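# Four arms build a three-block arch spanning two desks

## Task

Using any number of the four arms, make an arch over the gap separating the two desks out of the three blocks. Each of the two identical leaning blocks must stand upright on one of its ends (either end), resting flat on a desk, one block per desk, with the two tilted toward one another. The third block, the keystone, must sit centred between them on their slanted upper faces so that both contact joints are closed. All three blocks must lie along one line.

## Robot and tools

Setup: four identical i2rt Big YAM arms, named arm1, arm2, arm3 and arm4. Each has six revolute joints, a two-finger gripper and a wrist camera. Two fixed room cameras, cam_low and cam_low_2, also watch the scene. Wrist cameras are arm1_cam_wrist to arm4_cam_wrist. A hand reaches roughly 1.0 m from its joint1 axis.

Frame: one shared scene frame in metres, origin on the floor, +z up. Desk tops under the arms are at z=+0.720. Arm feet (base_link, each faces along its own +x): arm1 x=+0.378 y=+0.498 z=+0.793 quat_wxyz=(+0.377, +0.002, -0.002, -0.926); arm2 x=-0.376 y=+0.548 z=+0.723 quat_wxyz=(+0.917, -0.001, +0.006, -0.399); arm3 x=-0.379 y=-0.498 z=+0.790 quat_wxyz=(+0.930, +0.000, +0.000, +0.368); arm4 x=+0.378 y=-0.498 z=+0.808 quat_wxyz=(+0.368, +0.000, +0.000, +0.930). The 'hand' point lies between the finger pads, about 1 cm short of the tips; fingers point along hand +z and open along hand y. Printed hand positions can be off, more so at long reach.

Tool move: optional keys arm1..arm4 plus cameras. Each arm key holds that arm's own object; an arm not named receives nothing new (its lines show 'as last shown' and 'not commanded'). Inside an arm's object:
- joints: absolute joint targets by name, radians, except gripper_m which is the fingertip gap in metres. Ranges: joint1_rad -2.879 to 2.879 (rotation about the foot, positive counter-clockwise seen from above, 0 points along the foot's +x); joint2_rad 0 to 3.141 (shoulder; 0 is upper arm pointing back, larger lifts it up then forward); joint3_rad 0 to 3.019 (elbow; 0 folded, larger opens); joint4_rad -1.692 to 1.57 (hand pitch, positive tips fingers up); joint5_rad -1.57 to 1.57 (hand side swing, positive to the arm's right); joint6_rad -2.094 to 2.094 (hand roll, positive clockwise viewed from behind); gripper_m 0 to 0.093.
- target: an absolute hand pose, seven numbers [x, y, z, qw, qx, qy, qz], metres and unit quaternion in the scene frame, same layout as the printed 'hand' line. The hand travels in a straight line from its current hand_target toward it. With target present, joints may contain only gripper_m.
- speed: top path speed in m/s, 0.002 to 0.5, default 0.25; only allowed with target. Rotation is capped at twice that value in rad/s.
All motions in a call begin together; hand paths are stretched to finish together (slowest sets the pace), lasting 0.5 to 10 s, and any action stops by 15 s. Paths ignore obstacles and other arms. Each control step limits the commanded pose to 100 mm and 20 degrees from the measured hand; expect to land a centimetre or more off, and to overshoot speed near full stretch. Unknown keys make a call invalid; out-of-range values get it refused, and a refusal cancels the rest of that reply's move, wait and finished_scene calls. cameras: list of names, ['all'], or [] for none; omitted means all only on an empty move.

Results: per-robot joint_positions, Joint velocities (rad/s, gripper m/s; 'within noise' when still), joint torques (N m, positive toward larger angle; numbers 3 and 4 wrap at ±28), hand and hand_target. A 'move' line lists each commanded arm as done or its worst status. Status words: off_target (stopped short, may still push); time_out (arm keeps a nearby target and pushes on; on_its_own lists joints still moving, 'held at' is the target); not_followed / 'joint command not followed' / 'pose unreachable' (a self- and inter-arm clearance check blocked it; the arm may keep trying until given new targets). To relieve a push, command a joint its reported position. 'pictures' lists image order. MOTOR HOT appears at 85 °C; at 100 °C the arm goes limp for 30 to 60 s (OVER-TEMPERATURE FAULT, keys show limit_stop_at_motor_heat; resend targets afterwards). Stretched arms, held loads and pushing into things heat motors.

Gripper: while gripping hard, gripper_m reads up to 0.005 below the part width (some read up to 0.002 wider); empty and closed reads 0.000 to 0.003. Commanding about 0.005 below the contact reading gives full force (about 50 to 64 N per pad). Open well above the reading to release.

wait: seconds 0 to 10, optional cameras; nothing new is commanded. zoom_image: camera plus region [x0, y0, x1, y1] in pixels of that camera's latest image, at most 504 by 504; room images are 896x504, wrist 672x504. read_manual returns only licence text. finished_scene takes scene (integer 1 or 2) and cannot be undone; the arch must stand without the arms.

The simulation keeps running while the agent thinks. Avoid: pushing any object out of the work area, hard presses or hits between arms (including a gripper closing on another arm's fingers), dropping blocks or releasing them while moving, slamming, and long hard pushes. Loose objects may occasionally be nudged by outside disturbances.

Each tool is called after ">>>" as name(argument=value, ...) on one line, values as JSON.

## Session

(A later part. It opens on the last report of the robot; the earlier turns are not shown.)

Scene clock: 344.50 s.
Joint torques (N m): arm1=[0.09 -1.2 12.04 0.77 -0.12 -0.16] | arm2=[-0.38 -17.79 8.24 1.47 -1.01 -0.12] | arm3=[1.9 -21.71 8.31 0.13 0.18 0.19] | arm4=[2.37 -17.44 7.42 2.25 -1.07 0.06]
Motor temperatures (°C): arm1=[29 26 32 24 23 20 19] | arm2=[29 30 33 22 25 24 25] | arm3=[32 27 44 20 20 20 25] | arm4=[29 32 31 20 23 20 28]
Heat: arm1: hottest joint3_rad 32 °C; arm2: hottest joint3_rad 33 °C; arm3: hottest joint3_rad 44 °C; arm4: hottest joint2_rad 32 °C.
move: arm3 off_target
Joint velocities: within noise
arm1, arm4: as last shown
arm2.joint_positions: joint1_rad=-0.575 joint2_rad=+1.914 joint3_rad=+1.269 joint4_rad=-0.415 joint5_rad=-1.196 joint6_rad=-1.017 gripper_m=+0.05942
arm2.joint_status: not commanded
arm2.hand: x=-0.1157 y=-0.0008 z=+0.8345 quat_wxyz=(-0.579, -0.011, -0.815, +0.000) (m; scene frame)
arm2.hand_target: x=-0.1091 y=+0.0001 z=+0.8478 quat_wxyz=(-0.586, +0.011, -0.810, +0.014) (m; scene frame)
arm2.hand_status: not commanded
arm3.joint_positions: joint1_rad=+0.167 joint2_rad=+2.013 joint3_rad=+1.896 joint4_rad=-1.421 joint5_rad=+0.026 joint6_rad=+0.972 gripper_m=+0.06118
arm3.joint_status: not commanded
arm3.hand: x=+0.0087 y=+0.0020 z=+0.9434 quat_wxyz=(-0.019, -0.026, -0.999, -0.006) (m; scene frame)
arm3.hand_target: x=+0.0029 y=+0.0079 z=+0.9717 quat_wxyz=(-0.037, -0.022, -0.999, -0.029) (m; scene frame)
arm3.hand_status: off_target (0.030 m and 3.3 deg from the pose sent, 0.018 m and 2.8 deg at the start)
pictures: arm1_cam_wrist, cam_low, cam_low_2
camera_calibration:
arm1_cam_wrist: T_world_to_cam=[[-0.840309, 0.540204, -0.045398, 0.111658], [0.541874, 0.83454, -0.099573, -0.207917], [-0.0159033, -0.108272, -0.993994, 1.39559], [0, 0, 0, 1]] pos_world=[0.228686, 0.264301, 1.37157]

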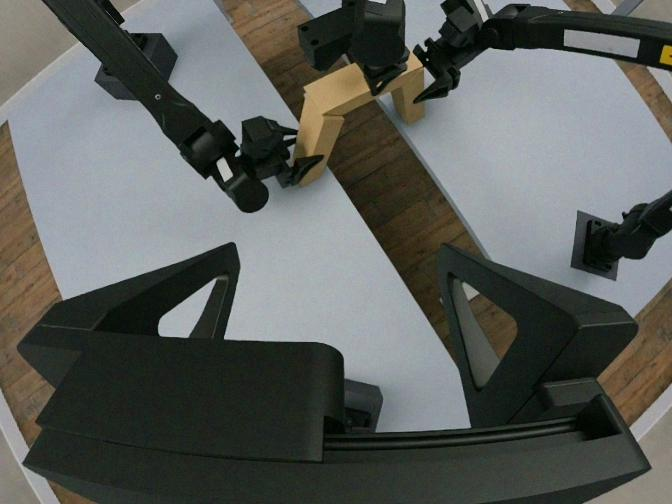

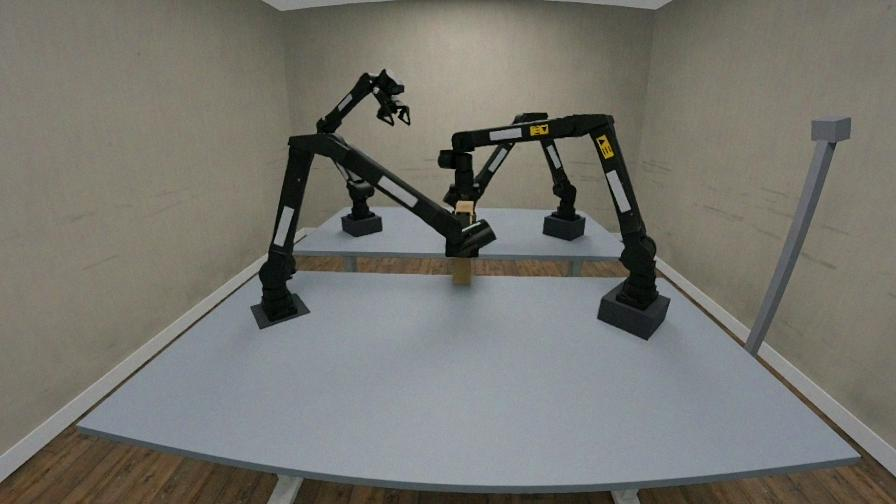

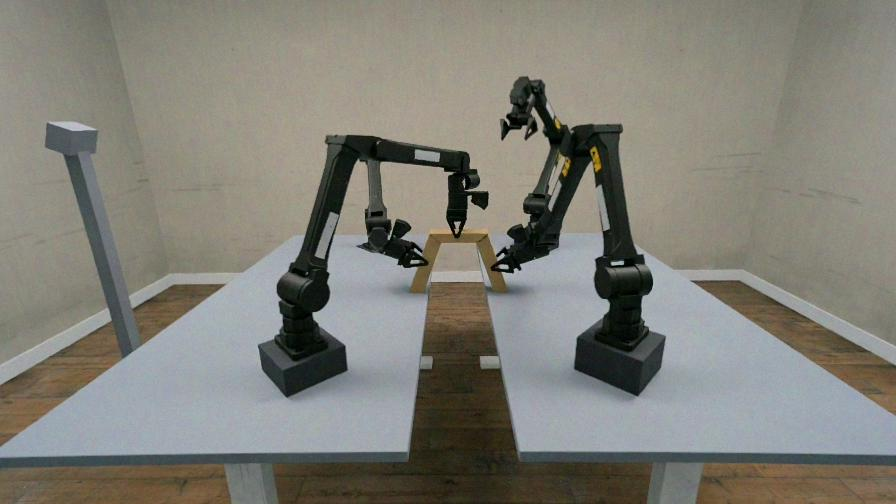

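>>> zoom_image(camera="arm1_cam_wrist", region=[295, 80, 365, 150])

>>> zoom_image(camera="arm1_cam_wrist", region=[370, 40, 440, 110])

>>> zoom_image(camera="cam_low_2", region=[420, 220, 500, 270])

>>> zoom_image(camera="cam_low", region=[440, 170, 490, 300])

Scaled by 7.200 from the camera's 672x504 image, which has a finer 960x720 frame.

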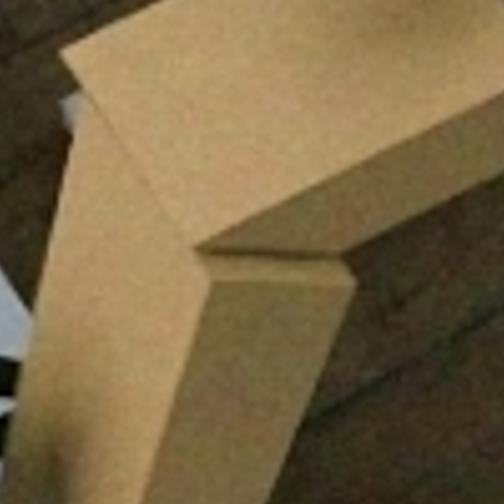

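Scaled by 7.200 from the camera's 672x504 image, which has a finer 960x720 frame.

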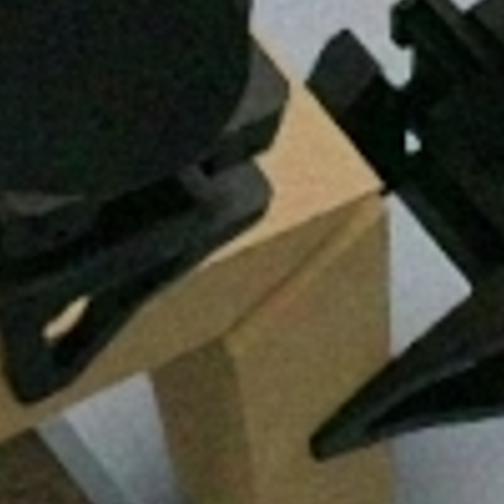

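Scaled by 6.300 from the camera's 896x504 image, which has a finer 1280x720 frame.

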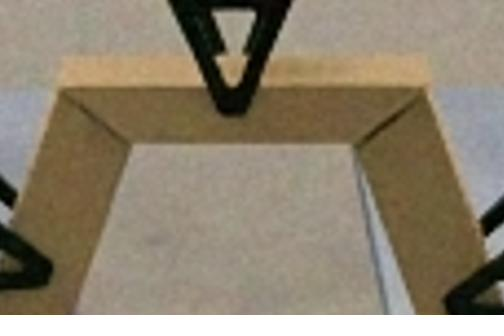

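Scaled by 3.877 from the camera's 896x504 image, which has a finer 1280x720 frame.

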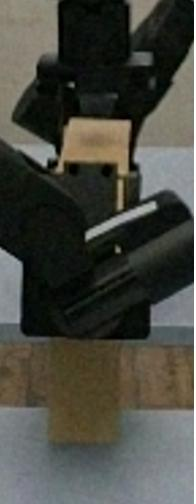

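>>> move(arm3={"target": [0.0020, 0.0115, 0.992, 0.0369, -0.0087, 0.9989, 0.0270], "speed": 0.08}, cameras=["cam_low", "cam_low_2", "arm1_cam_wrist"])

>>> zoom_image(camera="arm1_cam_wrist", region=[295, 80, 365, 150])

>>> zoom_image(camera="arm1_cam_wrist", region=[370, 40, 440, 110])

>>> zoom_image(camera="cam_low_2", region=[420, 220, 500, 270])

Scene clock: 350.50 s.
Joint torques (N m): arm1=[0.03 -1.14 12.07 0.77 -0.12 -0.16] | arm2=[-0.5 -18.02 8.24 1.48 -0.99 -0.13] | arm3=[2.02 -22.01 12.36 -0.65 0.21 0.04] | arm4=[2.37 -17.49 7.46 2.22 -1.07 0.05]
Motor temperatures (°C): arm1=[29 25 32 24 23 20 19] | arm2=[28 30 33 22 26 24 25] | arm3=[32 28 42 20 20 20 25] | arm4=[29 32 31 20 23 20 28]
Heat: arm1: hottest joint3_rad 32 °C; arm2: hottest joint3_rad 33 °C; arm3: hottest joint3_rad 42 °C; arm4: hottest joint2_rad 32 °C.
move: arm3 off_target
Joint velocities: within noise
arm1, arm4: as last shown
arm2.joint_positions: joint1_rad=-0.575 joint2_rad=+1.914 joint3_rad=+1.269 joint4_rad=-0.415 joint5_rad=-1.196 joint6_rad=-1.016 gripper_m=+0.05942
arm2.joint_status: not commanded
arm2.hand: x=-0.1157 y=-0.0008 z=+0.8345 quat_wxyz=(-0.579, -0.012, -0.815, +0.000) (m; scene frame)
arm2.hand_target: x=-0.1091 y=+0.0000 z=+0.8477 quat_wxyz=(-0.586, +0.010, -0.810, +0.014) (m; scene frame)
arm2.hand_status: not commanded
arm3.joint_positions: joint1_rad=+0.171 joint2_rad=+2.012 joint3_rad=+1.895 joint4_rad=-1.452 joint5_rad=+0.026 joint6_rad=+0.940 gripper_m=+0.06118
arm3.joint_status: not commanded
arm3.hand: x=+0.0019 y=-0.0025 z=+0.9436 quat_wxyz=(-0.010, -0.008, -1.000, +0.007) (m; scene frame)
arm3.hand_target: x=+0.0007 y=+0.0097 z=+0.9914 quat_wxyz=(-0.037, +0.006, -0.999, -0.027) (m; scene frame)
arm3.hand_status: off_target (0.050 m and 5.3 deg from the pose sent, 0.050 m and 5.1 deg at the start)
pictures: arm1_cam_wrist, cam_low, cam_low_2
camera_calibration:
arm1_cam_wrist: T_world_to_cam=[[-0.840309, 0.540204, -0.045398, 0.111658], [0.541874, 0.83454, -0.099573, -0.207917], [-0.0159033, -0.108272, -0.993994, 1.39559], [0, 0, 0, 1]] pos_world=[0.228686, 0.264301, 1.37157]

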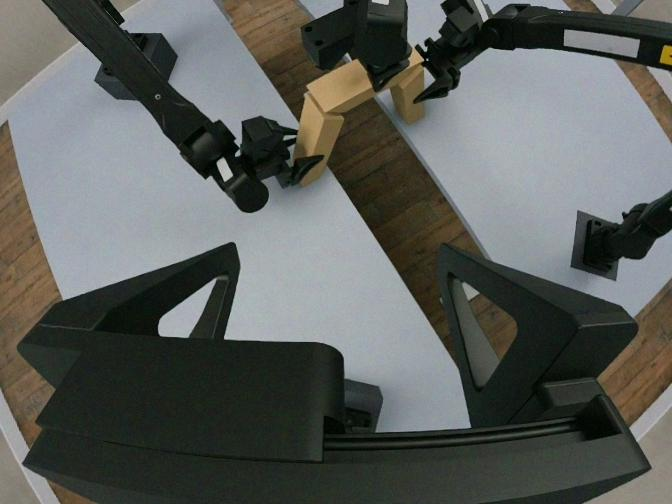

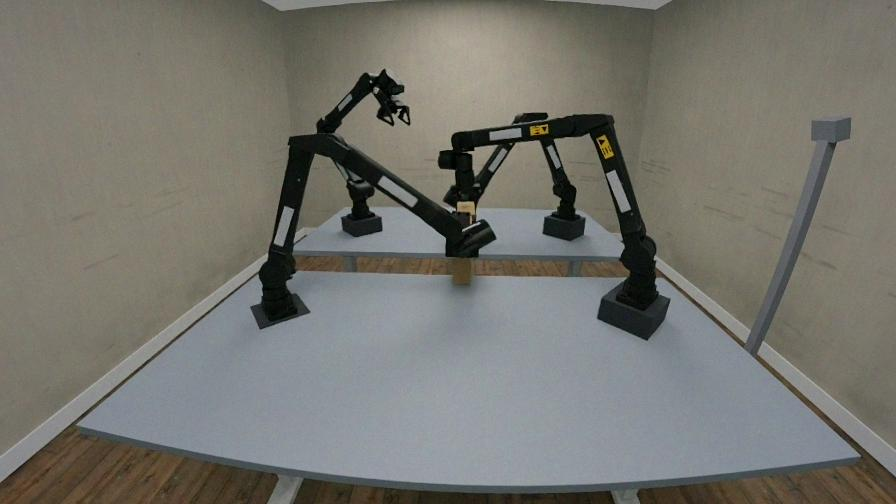

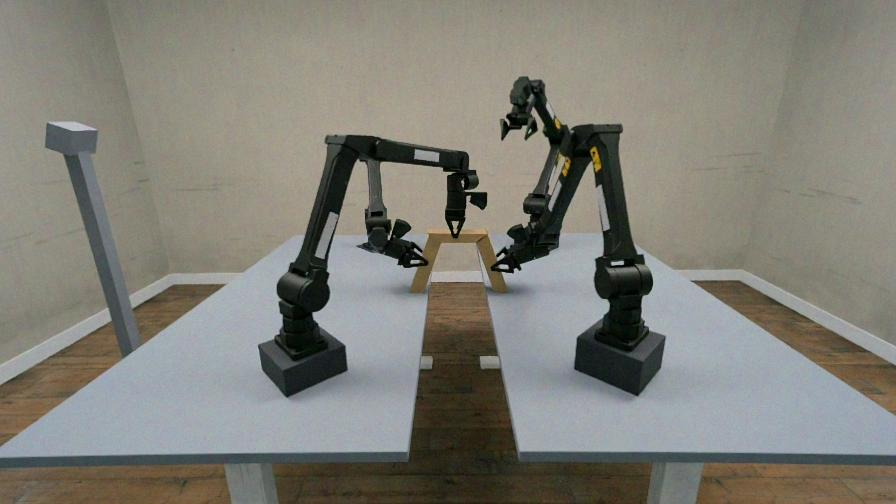

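Scaled by 7.200 from the camera's 672x504 image, which has a finer 960x720 frame.

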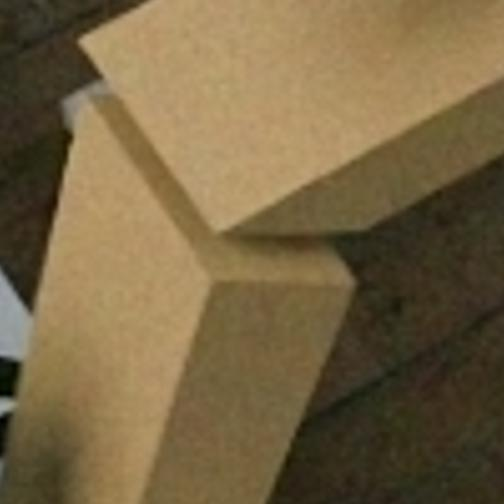

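Scaled by 7.200 from the camera's 672x504 image, which has a finer 960x720 frame.

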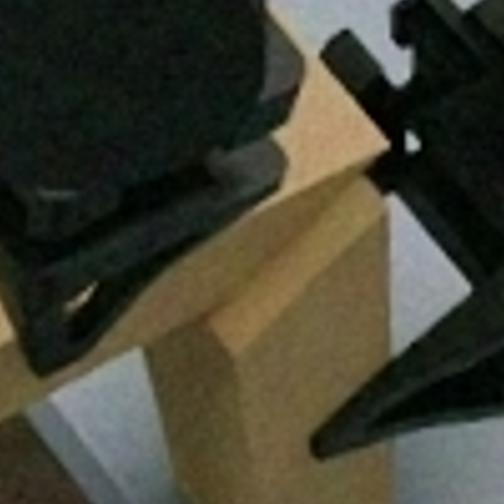

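Scaled by 6.300 from the camera's 896x504 image, which has a finer 1280x720 frame.

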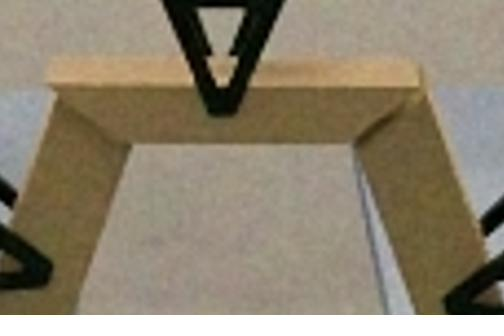

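>>> move(arm3={"target": [0.0060, 0.020, 1.025, 0.0369, 0.0131, 0.9988, 0.0281], "speed": 0.1}, cameras=["cam_low", "cam_low_2", "arm1_cam_wrist"])

>>> zoom_image(camera="arm1_cam_wrist", region=[280, 20, 450, 150])

>>> zoom_image(camera="cam_low_2", region=[400, 200, 520, 300])

Scene clock: 353.33 s.
Joint torques (N m): arm1=[0.03 -1.08 12.04 0.77 -0.12 -0.15] | arm2=[-0.67 -17.85 8.23 1.51 -0.98 -0.12] | arm3=[1.96 -19.78 14.45 -0.54 0.15 0.29] | arm4=[2.32 -17.49 7.45 2.21 -1.06 0.05]
Motor temperatures (°C): arm1=[29 25 32 24 23 20 19] | arm2=[28 30 33 22 26 24 25] | arm3=[32 29 42 20 20 20 25] | arm4=[29 32 31 20 23 20 28]
Heat: arm1: hottest joint3_rad 32 °C; arm2: hottest joint3_rad 33 °C; arm3: hottest joint3_rad 42 °C; arm4: hottest joint2_rad 32 °C.
move: arm3 off_target
Joint velocities: within noise
arm1, arm4: as last shown
arm2.joint_positions: joint1_rad=-0.575 joint2_rad=+1.914 joint3_rad=+1.269 joint4_rad=-0.415 joint5_rad=-1.198 joint6_rad=-1.016 gripper_m=+0.05942
arm2.joint_status: not commanded
arm2.hand: x=-0.1157 y=-0.0007 z=+0.8347 quat_wxyz=(-0.579, -0.011, -0.815, -0.001) (m; scene frame)
arm2.hand_target: x=-0.1091 y=+0.0002 z=+0.8478 quat_wxyz=(-0.586, +0.010, -0.810, +0.013) (m; scene frame)
arm2.hand_status: not commanded
arm3.joint_positions: joint1_rad=+0.174 joint2_rad=+2.010 joint3_rad=+2.000 joint4_rad=-1.555 joint5_rad=+0.026 joint6_rad=+0.945 gripper_m=+0.06118
arm3.joint_status: not commanded
arm3.hand: x=+0.0025 y=+0.0009 z=+0.9848 quat_wxyz=(-0.012, -0.009, -1.000, +0.005) (m; scene frame)
arm3.hand_target: x=+0.0043 y=+0.0175 z=+1.0250 quat_wxyz=(-0.037, -0.010, -0.999, -0.029) (m; scene frame)
arm3.hand_status: off_target (0.045 m and 4.8 deg from the pose sent, 0.085 m and 5.0 deg at the start)
pictures: arm1_cam_wrist, cam_low, cam_low_2
camera_calibration:
arm1_cam_wrist: T_world_to_cam=[[-0.840309, 0.540204, -0.045398, 0.111658], [0.541874, 0.83454, -0.099573, -0.207917], [-0.0159033, -0.108272, -0.993994, 1.39559], [0, 0, 0, 1]] pos_world=[0.228686, 0.264301, 1.37157]

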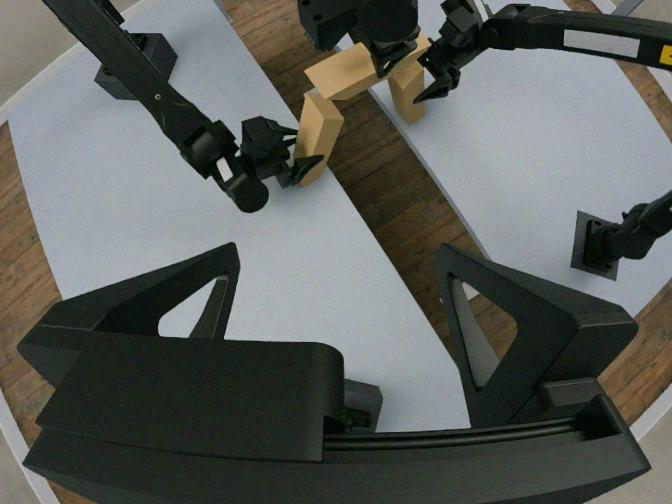

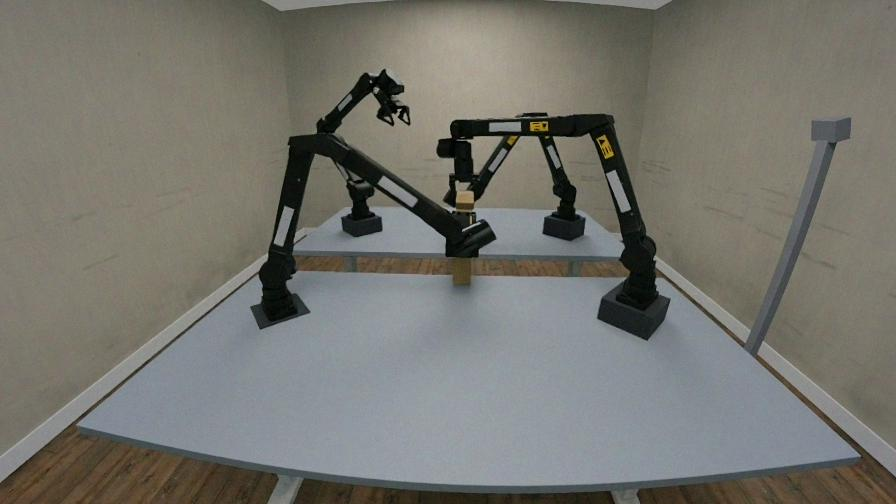

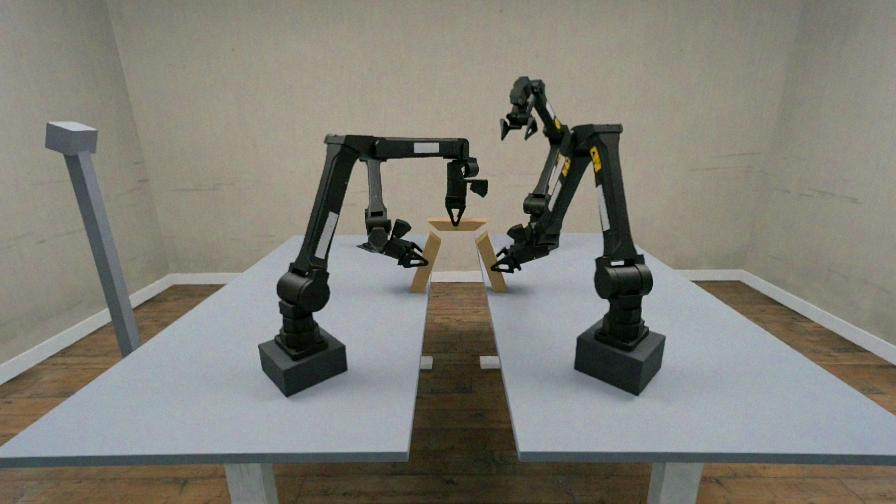

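Scaled by 2.965 from the camera's 672x504 image, which has a finer 960x720 frame.

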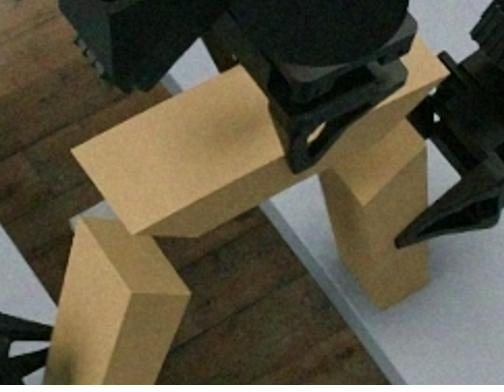

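Scaled by 4.200 from the camera's 896x504 image, which has a finer 1280x720 frame.

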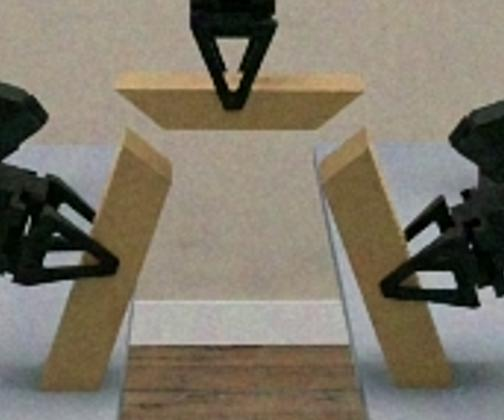

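>>> move(arm3={"target": [0.0045, 0.0135, 0.998, 0.0369, 0.0209, 0.9987, 0.0286], "speed": 0.08}, cameras=[])

>>> move(arm3={"target": [0.0035, 0.0125, 0.973, 0.0369, 0.0209, 0.9987, 0.0286], "speed": 0.06}, cameras=["cam_low", "cam_low_2", "arm1_cam_wrist"])

>>> zoom_image(camera="arm1_cam_wrist", region=[295, 80, 365, 150])

>>> zoom_image(camera="arm1_cam_wrist", region=[370, 40, 440, 110])

>>> zoom_image(camera="cam_low_2", region=[420, 220, 500, 270])

Scene clock: 359.00 s.
Joint torques (N m): arm1=[0.21 -1.2 12.04 0.79 -0.13 -0.15] | arm2=[-0.5 -17.9 8.29 1.63 -0.98 -0.14] | arm3=[1.38 -20.66 8.62 0.2 0.22 0.32] | arm4=[2.37 -17.49 7.43 2.24 -1.06 0.06]
Motor temperatures (°C): arm1=[29 25 32 24 23 20 19] | arm2=[28 30 33 22 26 24 25] | arm3=[32 28 43 20 20 20 25] | arm4=[29 32 31 20 24 20 28]
Heat: arm1: hottest joint3_rad 32 °C; arm2: hottest joint3_rad 33 °C; arm3: hottest joint3_rad 43 °C; arm4: hottest joint2_rad 32 °C.
move: arm3 off_target
Joint velocities: within noise
arm1, arm2, arm4: as last shown
arm3.joint_positions: joint1_rad=+0.174 joint2_rad=+2.010 joint3_rad=+1.984 joint4_rad=-1.498 joint5_rad=+0.026 joint6_rad=+0.962 gripper_m=+0.06117
arm3.joint_status: not commanded
arm3.hand: x=+0.0083 y=+0.0087 z=+0.9787 quat_wxyz=(-0.023, -0.018, -1.000, -0.012) (m; scene frame)
arm3.hand_target: x=+0.0043 y=+0.0132 z=+0.9978 quat_wxyz=(-0.037, -0.020, -0.999, -0.028) (m; scene frame)
arm3.hand_status: off_target (0.020 m and 2.5 deg from the pose sent, 0.018 m and 5.0 deg at the start)
pictures: none
No camera images: "cameras" was empty.

Scene clock: 360.10 s.
Joint torques (N m): arm1=[0.15 -1.14 12.05 0.77 -0.12 -0.16] | arm2=[-0.44 -17.96 8.24 1.5 -0.97 -0.16] | arm3=[1.73 -20.84 8.44 0.25 0.21 0.29] | arm4=[2.37 -17.44 7.47 2.22 -1.07 0.06]
Motor temperatures (°C): arm1=[29 25 32 24 23 20 19] | arm2=[28 30 33 22 26 24 25] | arm3=[32 28 43 20 20 20 25] | arm4=[29 32 31 20 24 20 28]
Heat: arm1: hottest joint3_rad 32 °C; arm2: hottest joint3_rad 33 °C; arm3: hottest joint3_rad 43 °C; arm4: hottest joint2_rad 32 °C.
move: arm3 off_target
Joint velocities: within noise
arm1, arm2, arm4: as last shown
arm3.joint_positions: joint1_rad=+0.174 joint2_rad=+2.010 joint3_rad=+1.915 joint4_rad=-1.431 joint5_rad=+0.026 joint6_rad=+0.963 gripper_m=+0.06117
arm3.joint_status: not commanded
arm3.hand: x=+0.0072 y=+0.0073 z=+0.9527 quat_wxyz=(-0.023, -0.019, -0.999, -0.011) (m; scene frame)
arm3.hand_target: x=+0.0034 y=+0.0123 z=+0.9728 quat_wxyz=(-0.037, -0.021, -0.999, -0.029) (m; scene frame)
arm3.hand_status: off_target (0.021 m and 2.6 deg from the pose sent, 0.008 m and 2.5 deg at the start)
pictures: arm1_cam_wrist, cam_low, cam_low_2
camera_calibration:
arm1_cam_wrist: T_world_to_cam=[[-0.840309, 0.540204, -0.045398, 0.111658], [0.541874, 0.83454, -0.099573, -0.207917], [-0.0159033, -0.108272, -0.993994, 1.39559], [0, 0, 0, 1]] pos_world=[0.228686, 0.264301, 1.37157]

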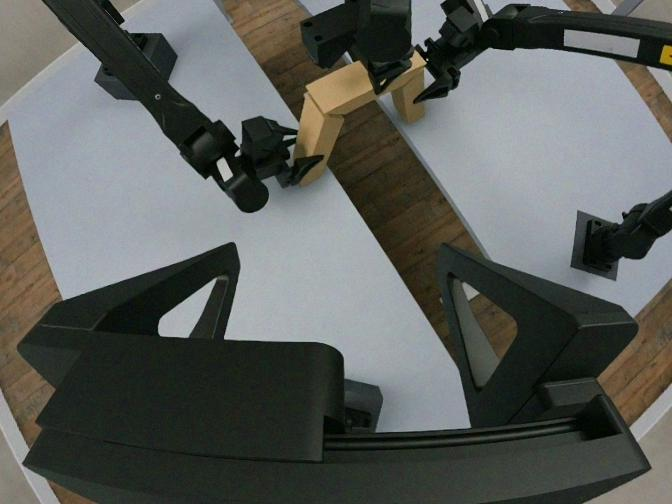

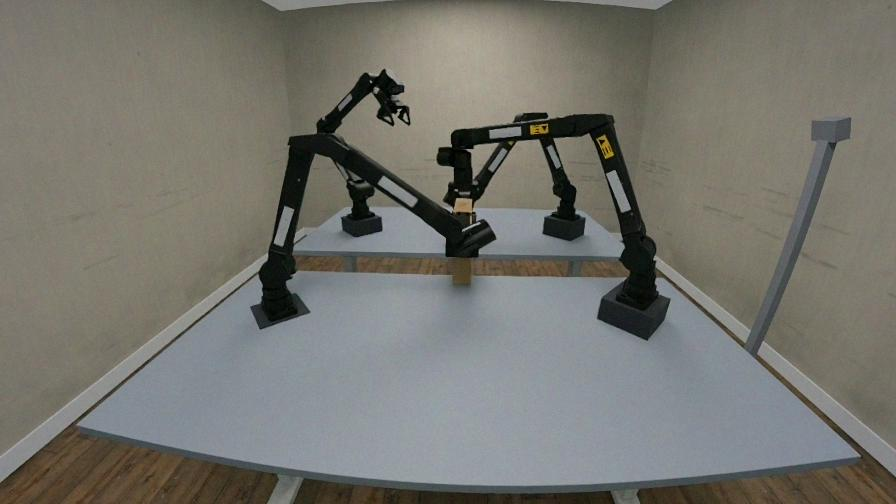

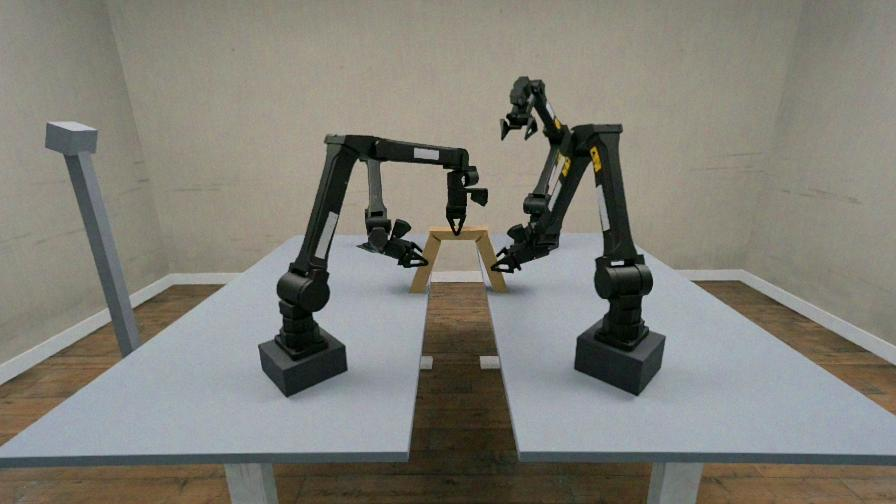

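Scaled by 7.200 from the camera's 672x504 image, which has a finer 960x720 frame.

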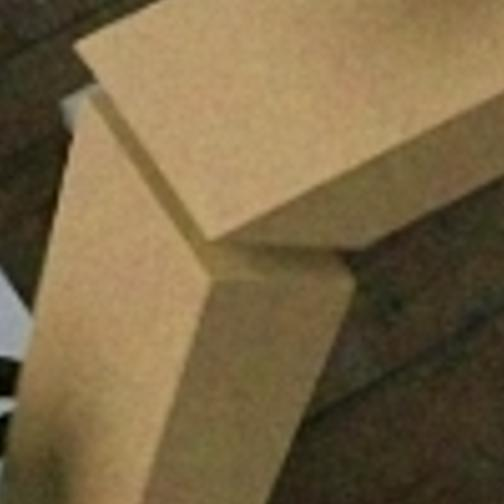

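Scaled by 7.200 from the camera's 672x504 image, which has a finer 960x720 frame.

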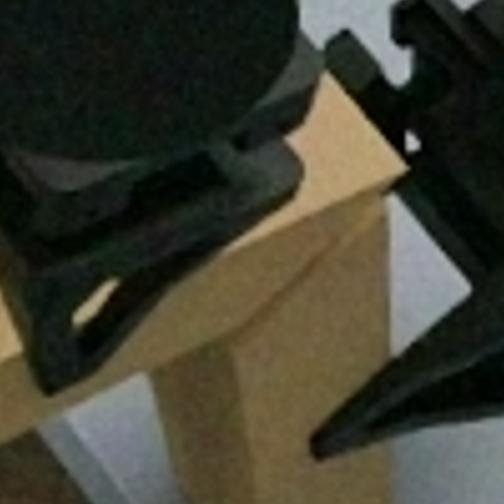

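Scaled by 6.300 from the camera's 896x504 image, which has a finer 1280x720 frame.

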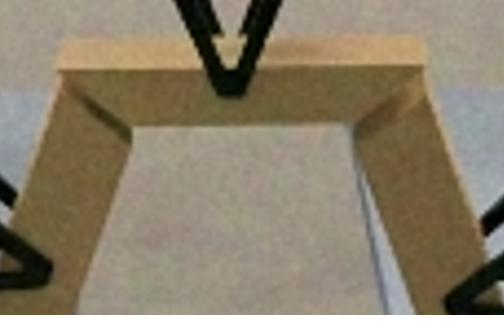

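>>> move(arm3={"target": [0.0035, 0.0125, 0.957, 0.0369, 0.0209, 0.9987, 0.0286], "speed": 0.05}, cameras=["cam_low", "cam_low_2", "arm1_cam_wrist"])

>>> zoom_image(camera="arm1_cam_wrist", region=[295, 80, 365, 150])

>>> zoom_image(camera="arm1_cam_wrist", region=[370, 40, 440, 110])

>>> zoom_image(camera="cam_low_2", region=[420, 220, 500, 270])

Scene clock: 363.07 s.
Joint torques (N m): arm1=[0.15 -1.14 12.03 0.8 -0.11 -0.16] | arm2=[-0.21 -18.02 8.13 1.5 -0.97 -0.14] | arm3=[1.79 -20.95 7.97 0.24 0.22 0.3] | arm4=[2.37 -17.44 7.45 2.24 -1.06 0.05]
Motor temperatures (°C): arm1=[29 25 32 24 23 20 19] | arm2=[28 30 33 22 26 24 25] | arm3=[32 28 42 20 20 20 25] | arm4=[29 32 31 20 24 20 28]
Heat: arm1: hottest joint3_rad 32 °C; arm2: hottest joint3_rad 33 °C; arm3: hottest joint3_rad 42 °C; arm4: hottest joint2_rad 32 °C.
move: arm3 off_target
Joint velocities: within noise
arm1, arm2, arm4: as last shown
arm3.joint_positions: joint1_rad=+0.174 joint2_rad=+2.010 joint3_rad=+1.886 joint4_rad=-1.392 joint5_rad=+0.026 joint6_rad=+0.963 gripper_m=+0.06117
arm3.joint_status: not commanded
arm3.hand: x=+0.0079 y=+0.0082 z=+0.9418 quat_wxyz=(-0.026, -0.019, -0.999, -0.015) (m; scene frame)
arm3.hand_target: x=+0.0036 y=+0.0126 z=+0.9569 quat_wxyz=(-0.037, -0.021, -0.999, -0.029) (m; scene frame)
arm3.hand_status: off_target (0.016 m and 2.0 deg from the pose sent, 0.008 m and 2.6 deg at the start)
pictures: arm1_cam_wrist, cam_low, cam_low_2
camera_calibration:
arm1_cam_wrist: T_world_to_cam=[[-0.840309, 0.540204, -0.045398, 0.111658], [0.541874, 0.83454, -0.099573, -0.207917], [-0.0159033, -0.108272, -0.993994, 1.39559], [0, 0, 0, 1]] pos_world=[0.228686, 0.264301, 1.37157]

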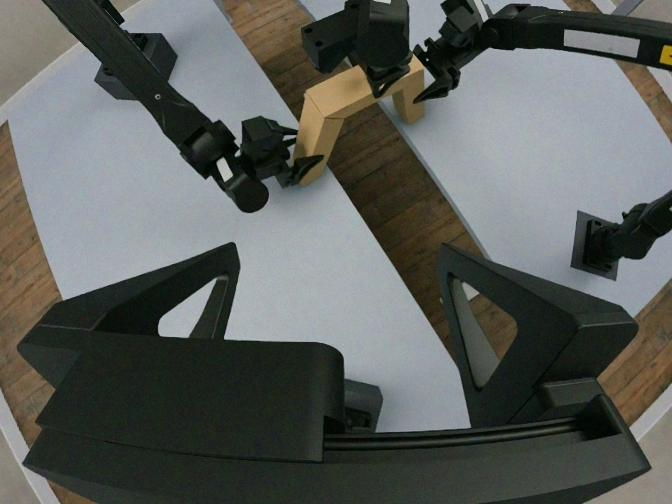

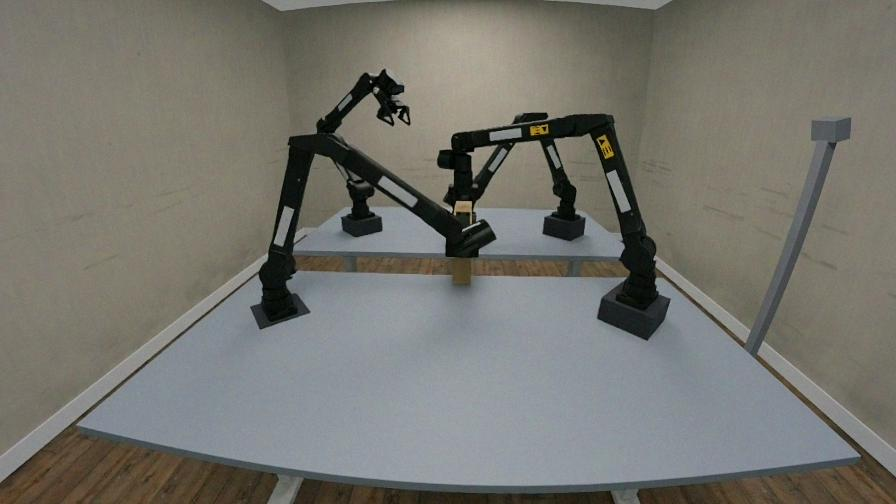

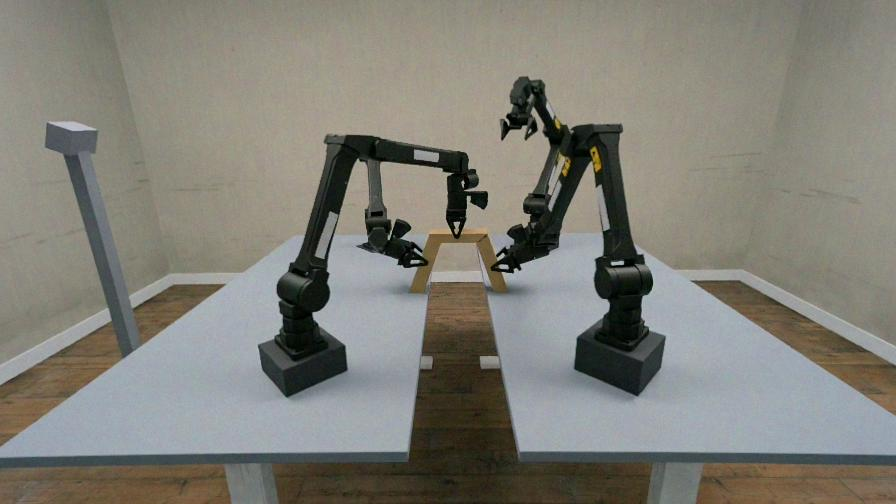

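Scaled by 7.200 from the camera's 672x504 image, which has a finer 960x720 frame.

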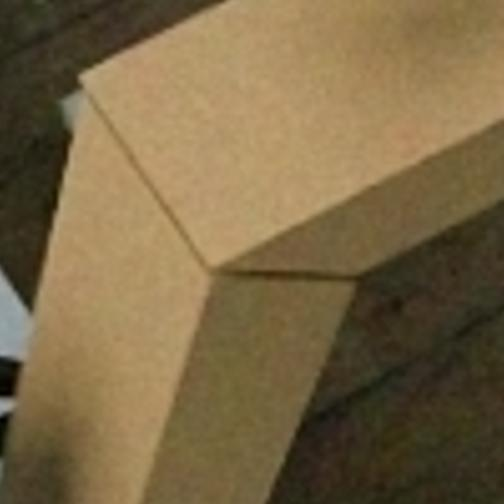

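Scaled by 7.200 from the camera's 672x504 image, which has a finer 960x720 frame.

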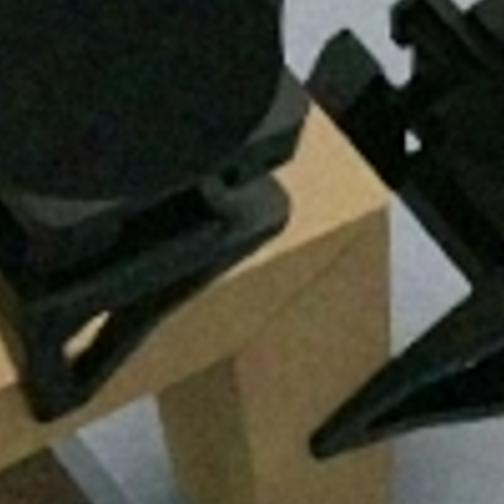

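Scaled by 6.300 from the camera's 896x504 image, which has a finer 1280x720 frame.

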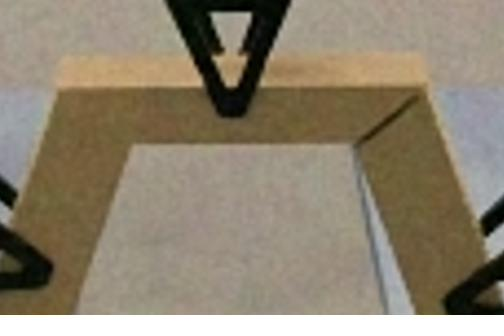

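>>> move(arm3={"target": [0.0035, 0.0120, 0.942, 0.0280, 0.0200, 0.9990, 0.0220], "speed": 0.05}, cameras=["cam_low", "cam_low_2", "arm1_cam_wrist"])

>>> zoom_image(camera="arm1_cam_wrist", region=[295, 80, 365, 150])

>>> zoom_image(camera="cam_low_2", region=[400, 200, 520, 300])

Scene clock: 365.50 s.
Joint torques (N m): arm1=[0.15 -1.2 12.01 0.77 -0.11 -0.15] | arm2=[-0.44 -17.79 8.21 1.51 -0.97 -0.14] | arm3=[1.26 -19.14 7.6 0.4 -0.1 0.28] | arm4=[2.37 -17.44 7.43 2.24 -1.07 0.05]
Motor temperatures (°C): arm1=[29 25 32 24 23 20 19] | arm2=[28 30 33 22 26 24 25] | arm3=[32 28 42 20 20 20 25] | arm4=[29 32 31 20 24 20 28]
Heat: arm1: hottest joint3_rad 32 °C; arm2: hottest joint3_rad 33 °C; arm3: hottest joint3_rad 42 °C; arm4: hottest joint2_rad 32 °C.
move: arm3 done
Joint velocities: within noise
arm1.joint_positions: joint1_rad=+0.251 joint2_rad=+0.750 joint3_rad=+1.289 joint4_rad=-1.344 joint5_rad=+0.007 joint6_rad=+0.016 gripper_m=+0.09396
arm1.joint_status: not commanded
arm1.hand: x=+0.2244 y=+0.2524 z=+1.2503 quat_wxyz=(-0.185, -0.813, -0.447, +0.324) (m; scene frame)
arm1.hand_target: x=+0.2256 y=+0.2532 z=+1.2546 quat_wxyz=(-0.186, -0.810, -0.451, +0.326) (m; scene frame)
arm1.hand_status: not commanded
arm2: as last shown
arm3.joint_positions: joint1_rad=+0.174 joint2_rad=+2.010 joint3_rad=+1.883 joint4_rad=-1.389 joint5_rad=+0.026 joint6_rad=+0.963 gripper_m=+0.06117
arm3.joint_status: not commanded
arm3.hand: x=+0.0078 y=+0.0081 z=+0.9407 quat_wxyz=(-0.026, -0.019, -0.999, -0.015) (m; scene frame)
arm3.hand_target: x=+0.0034 y=+0.0118 z=+0.9420 quat_wxyz=(-0.028, -0.020, -0.999, -0.022) (m; scene frame)
arm3.hand_status: done (0.006 m and 0.9 deg from the pose sent, 0.006 m and 0.9 deg at the start)
arm4.joint_positions: joint1_rad=-0.614 joint2_rad=+2.015 joint3_rad=+1.042 joint4_rad=-0.030 joint5_rad=-1.170 joint6_rad=-0.995 gripper_m=+0.05821
arm4.joint_status: not commanded
arm4.hand: x=+0.1143 y=-0.0040 z=+0.8166 quat_wxyz=(-0.015, +0.815, +0.004, -0.579) (m; scene frame)
arm4.hand_target: x=+0.1081 y=+0.0047 z=+0.8263 quat_wxyz=(-0.027, +0.810, +0.019, -0.586) (m; scene frame)
arm4.hand_status: not commanded
pictures: arm1_cam_wrist, cam_low, cam_low_2
camera_calibration:
arm1_cam_wrist: T_world_to_cam=[[-0.840309, 0.540204, -0.045398, 0.111658], [0.541874, 0.83454, -0.099573, -0.207917], [-0.0159033, -0.108272, -0.993994, 1.39559], [0, 0, 0, 1]] pos_world=[0.228686, 0.264301, 1.37157]

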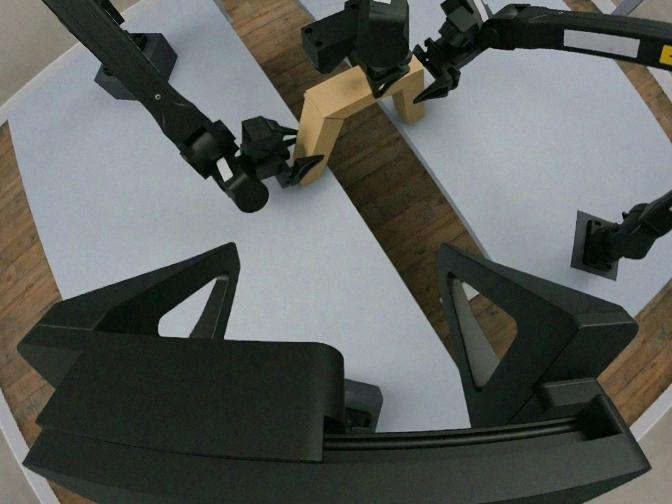

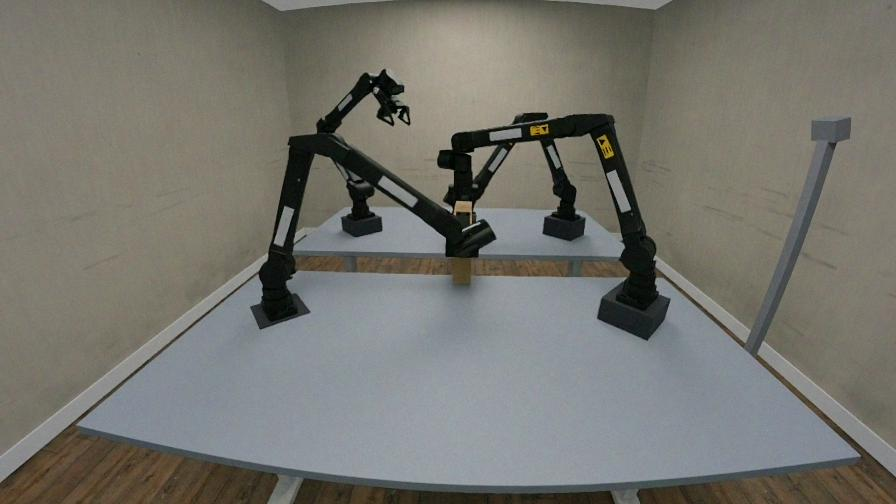

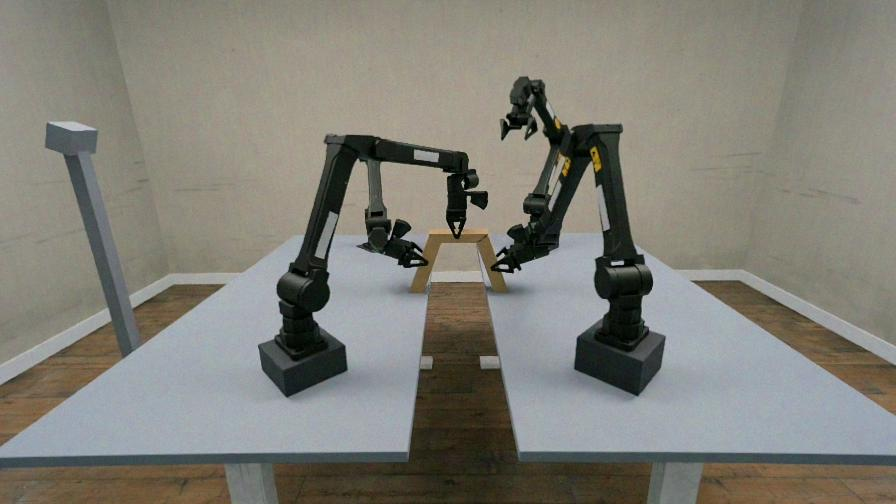

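Scaled by 7.200 from the camera's 672x504 image, which has a finer 960x720 frame.

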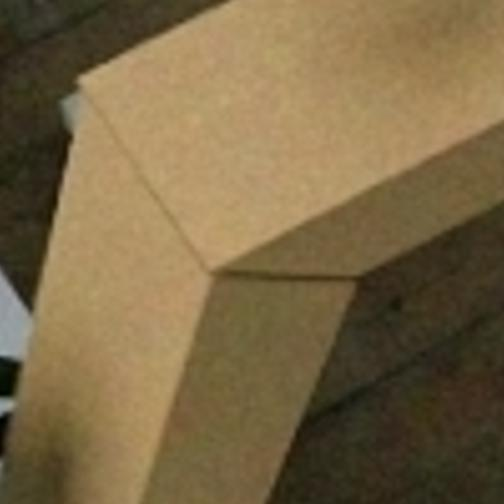

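Scaled by 4.200 from the camera's 896x504 image, which has a finer 1280x720 frame.

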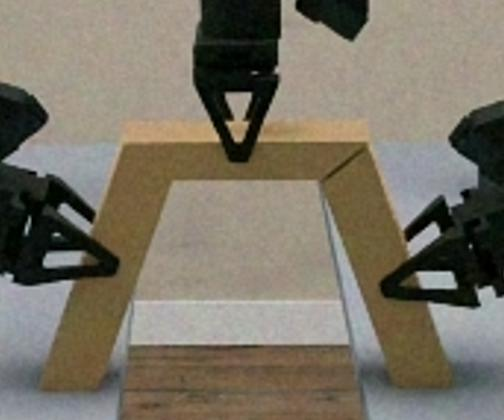

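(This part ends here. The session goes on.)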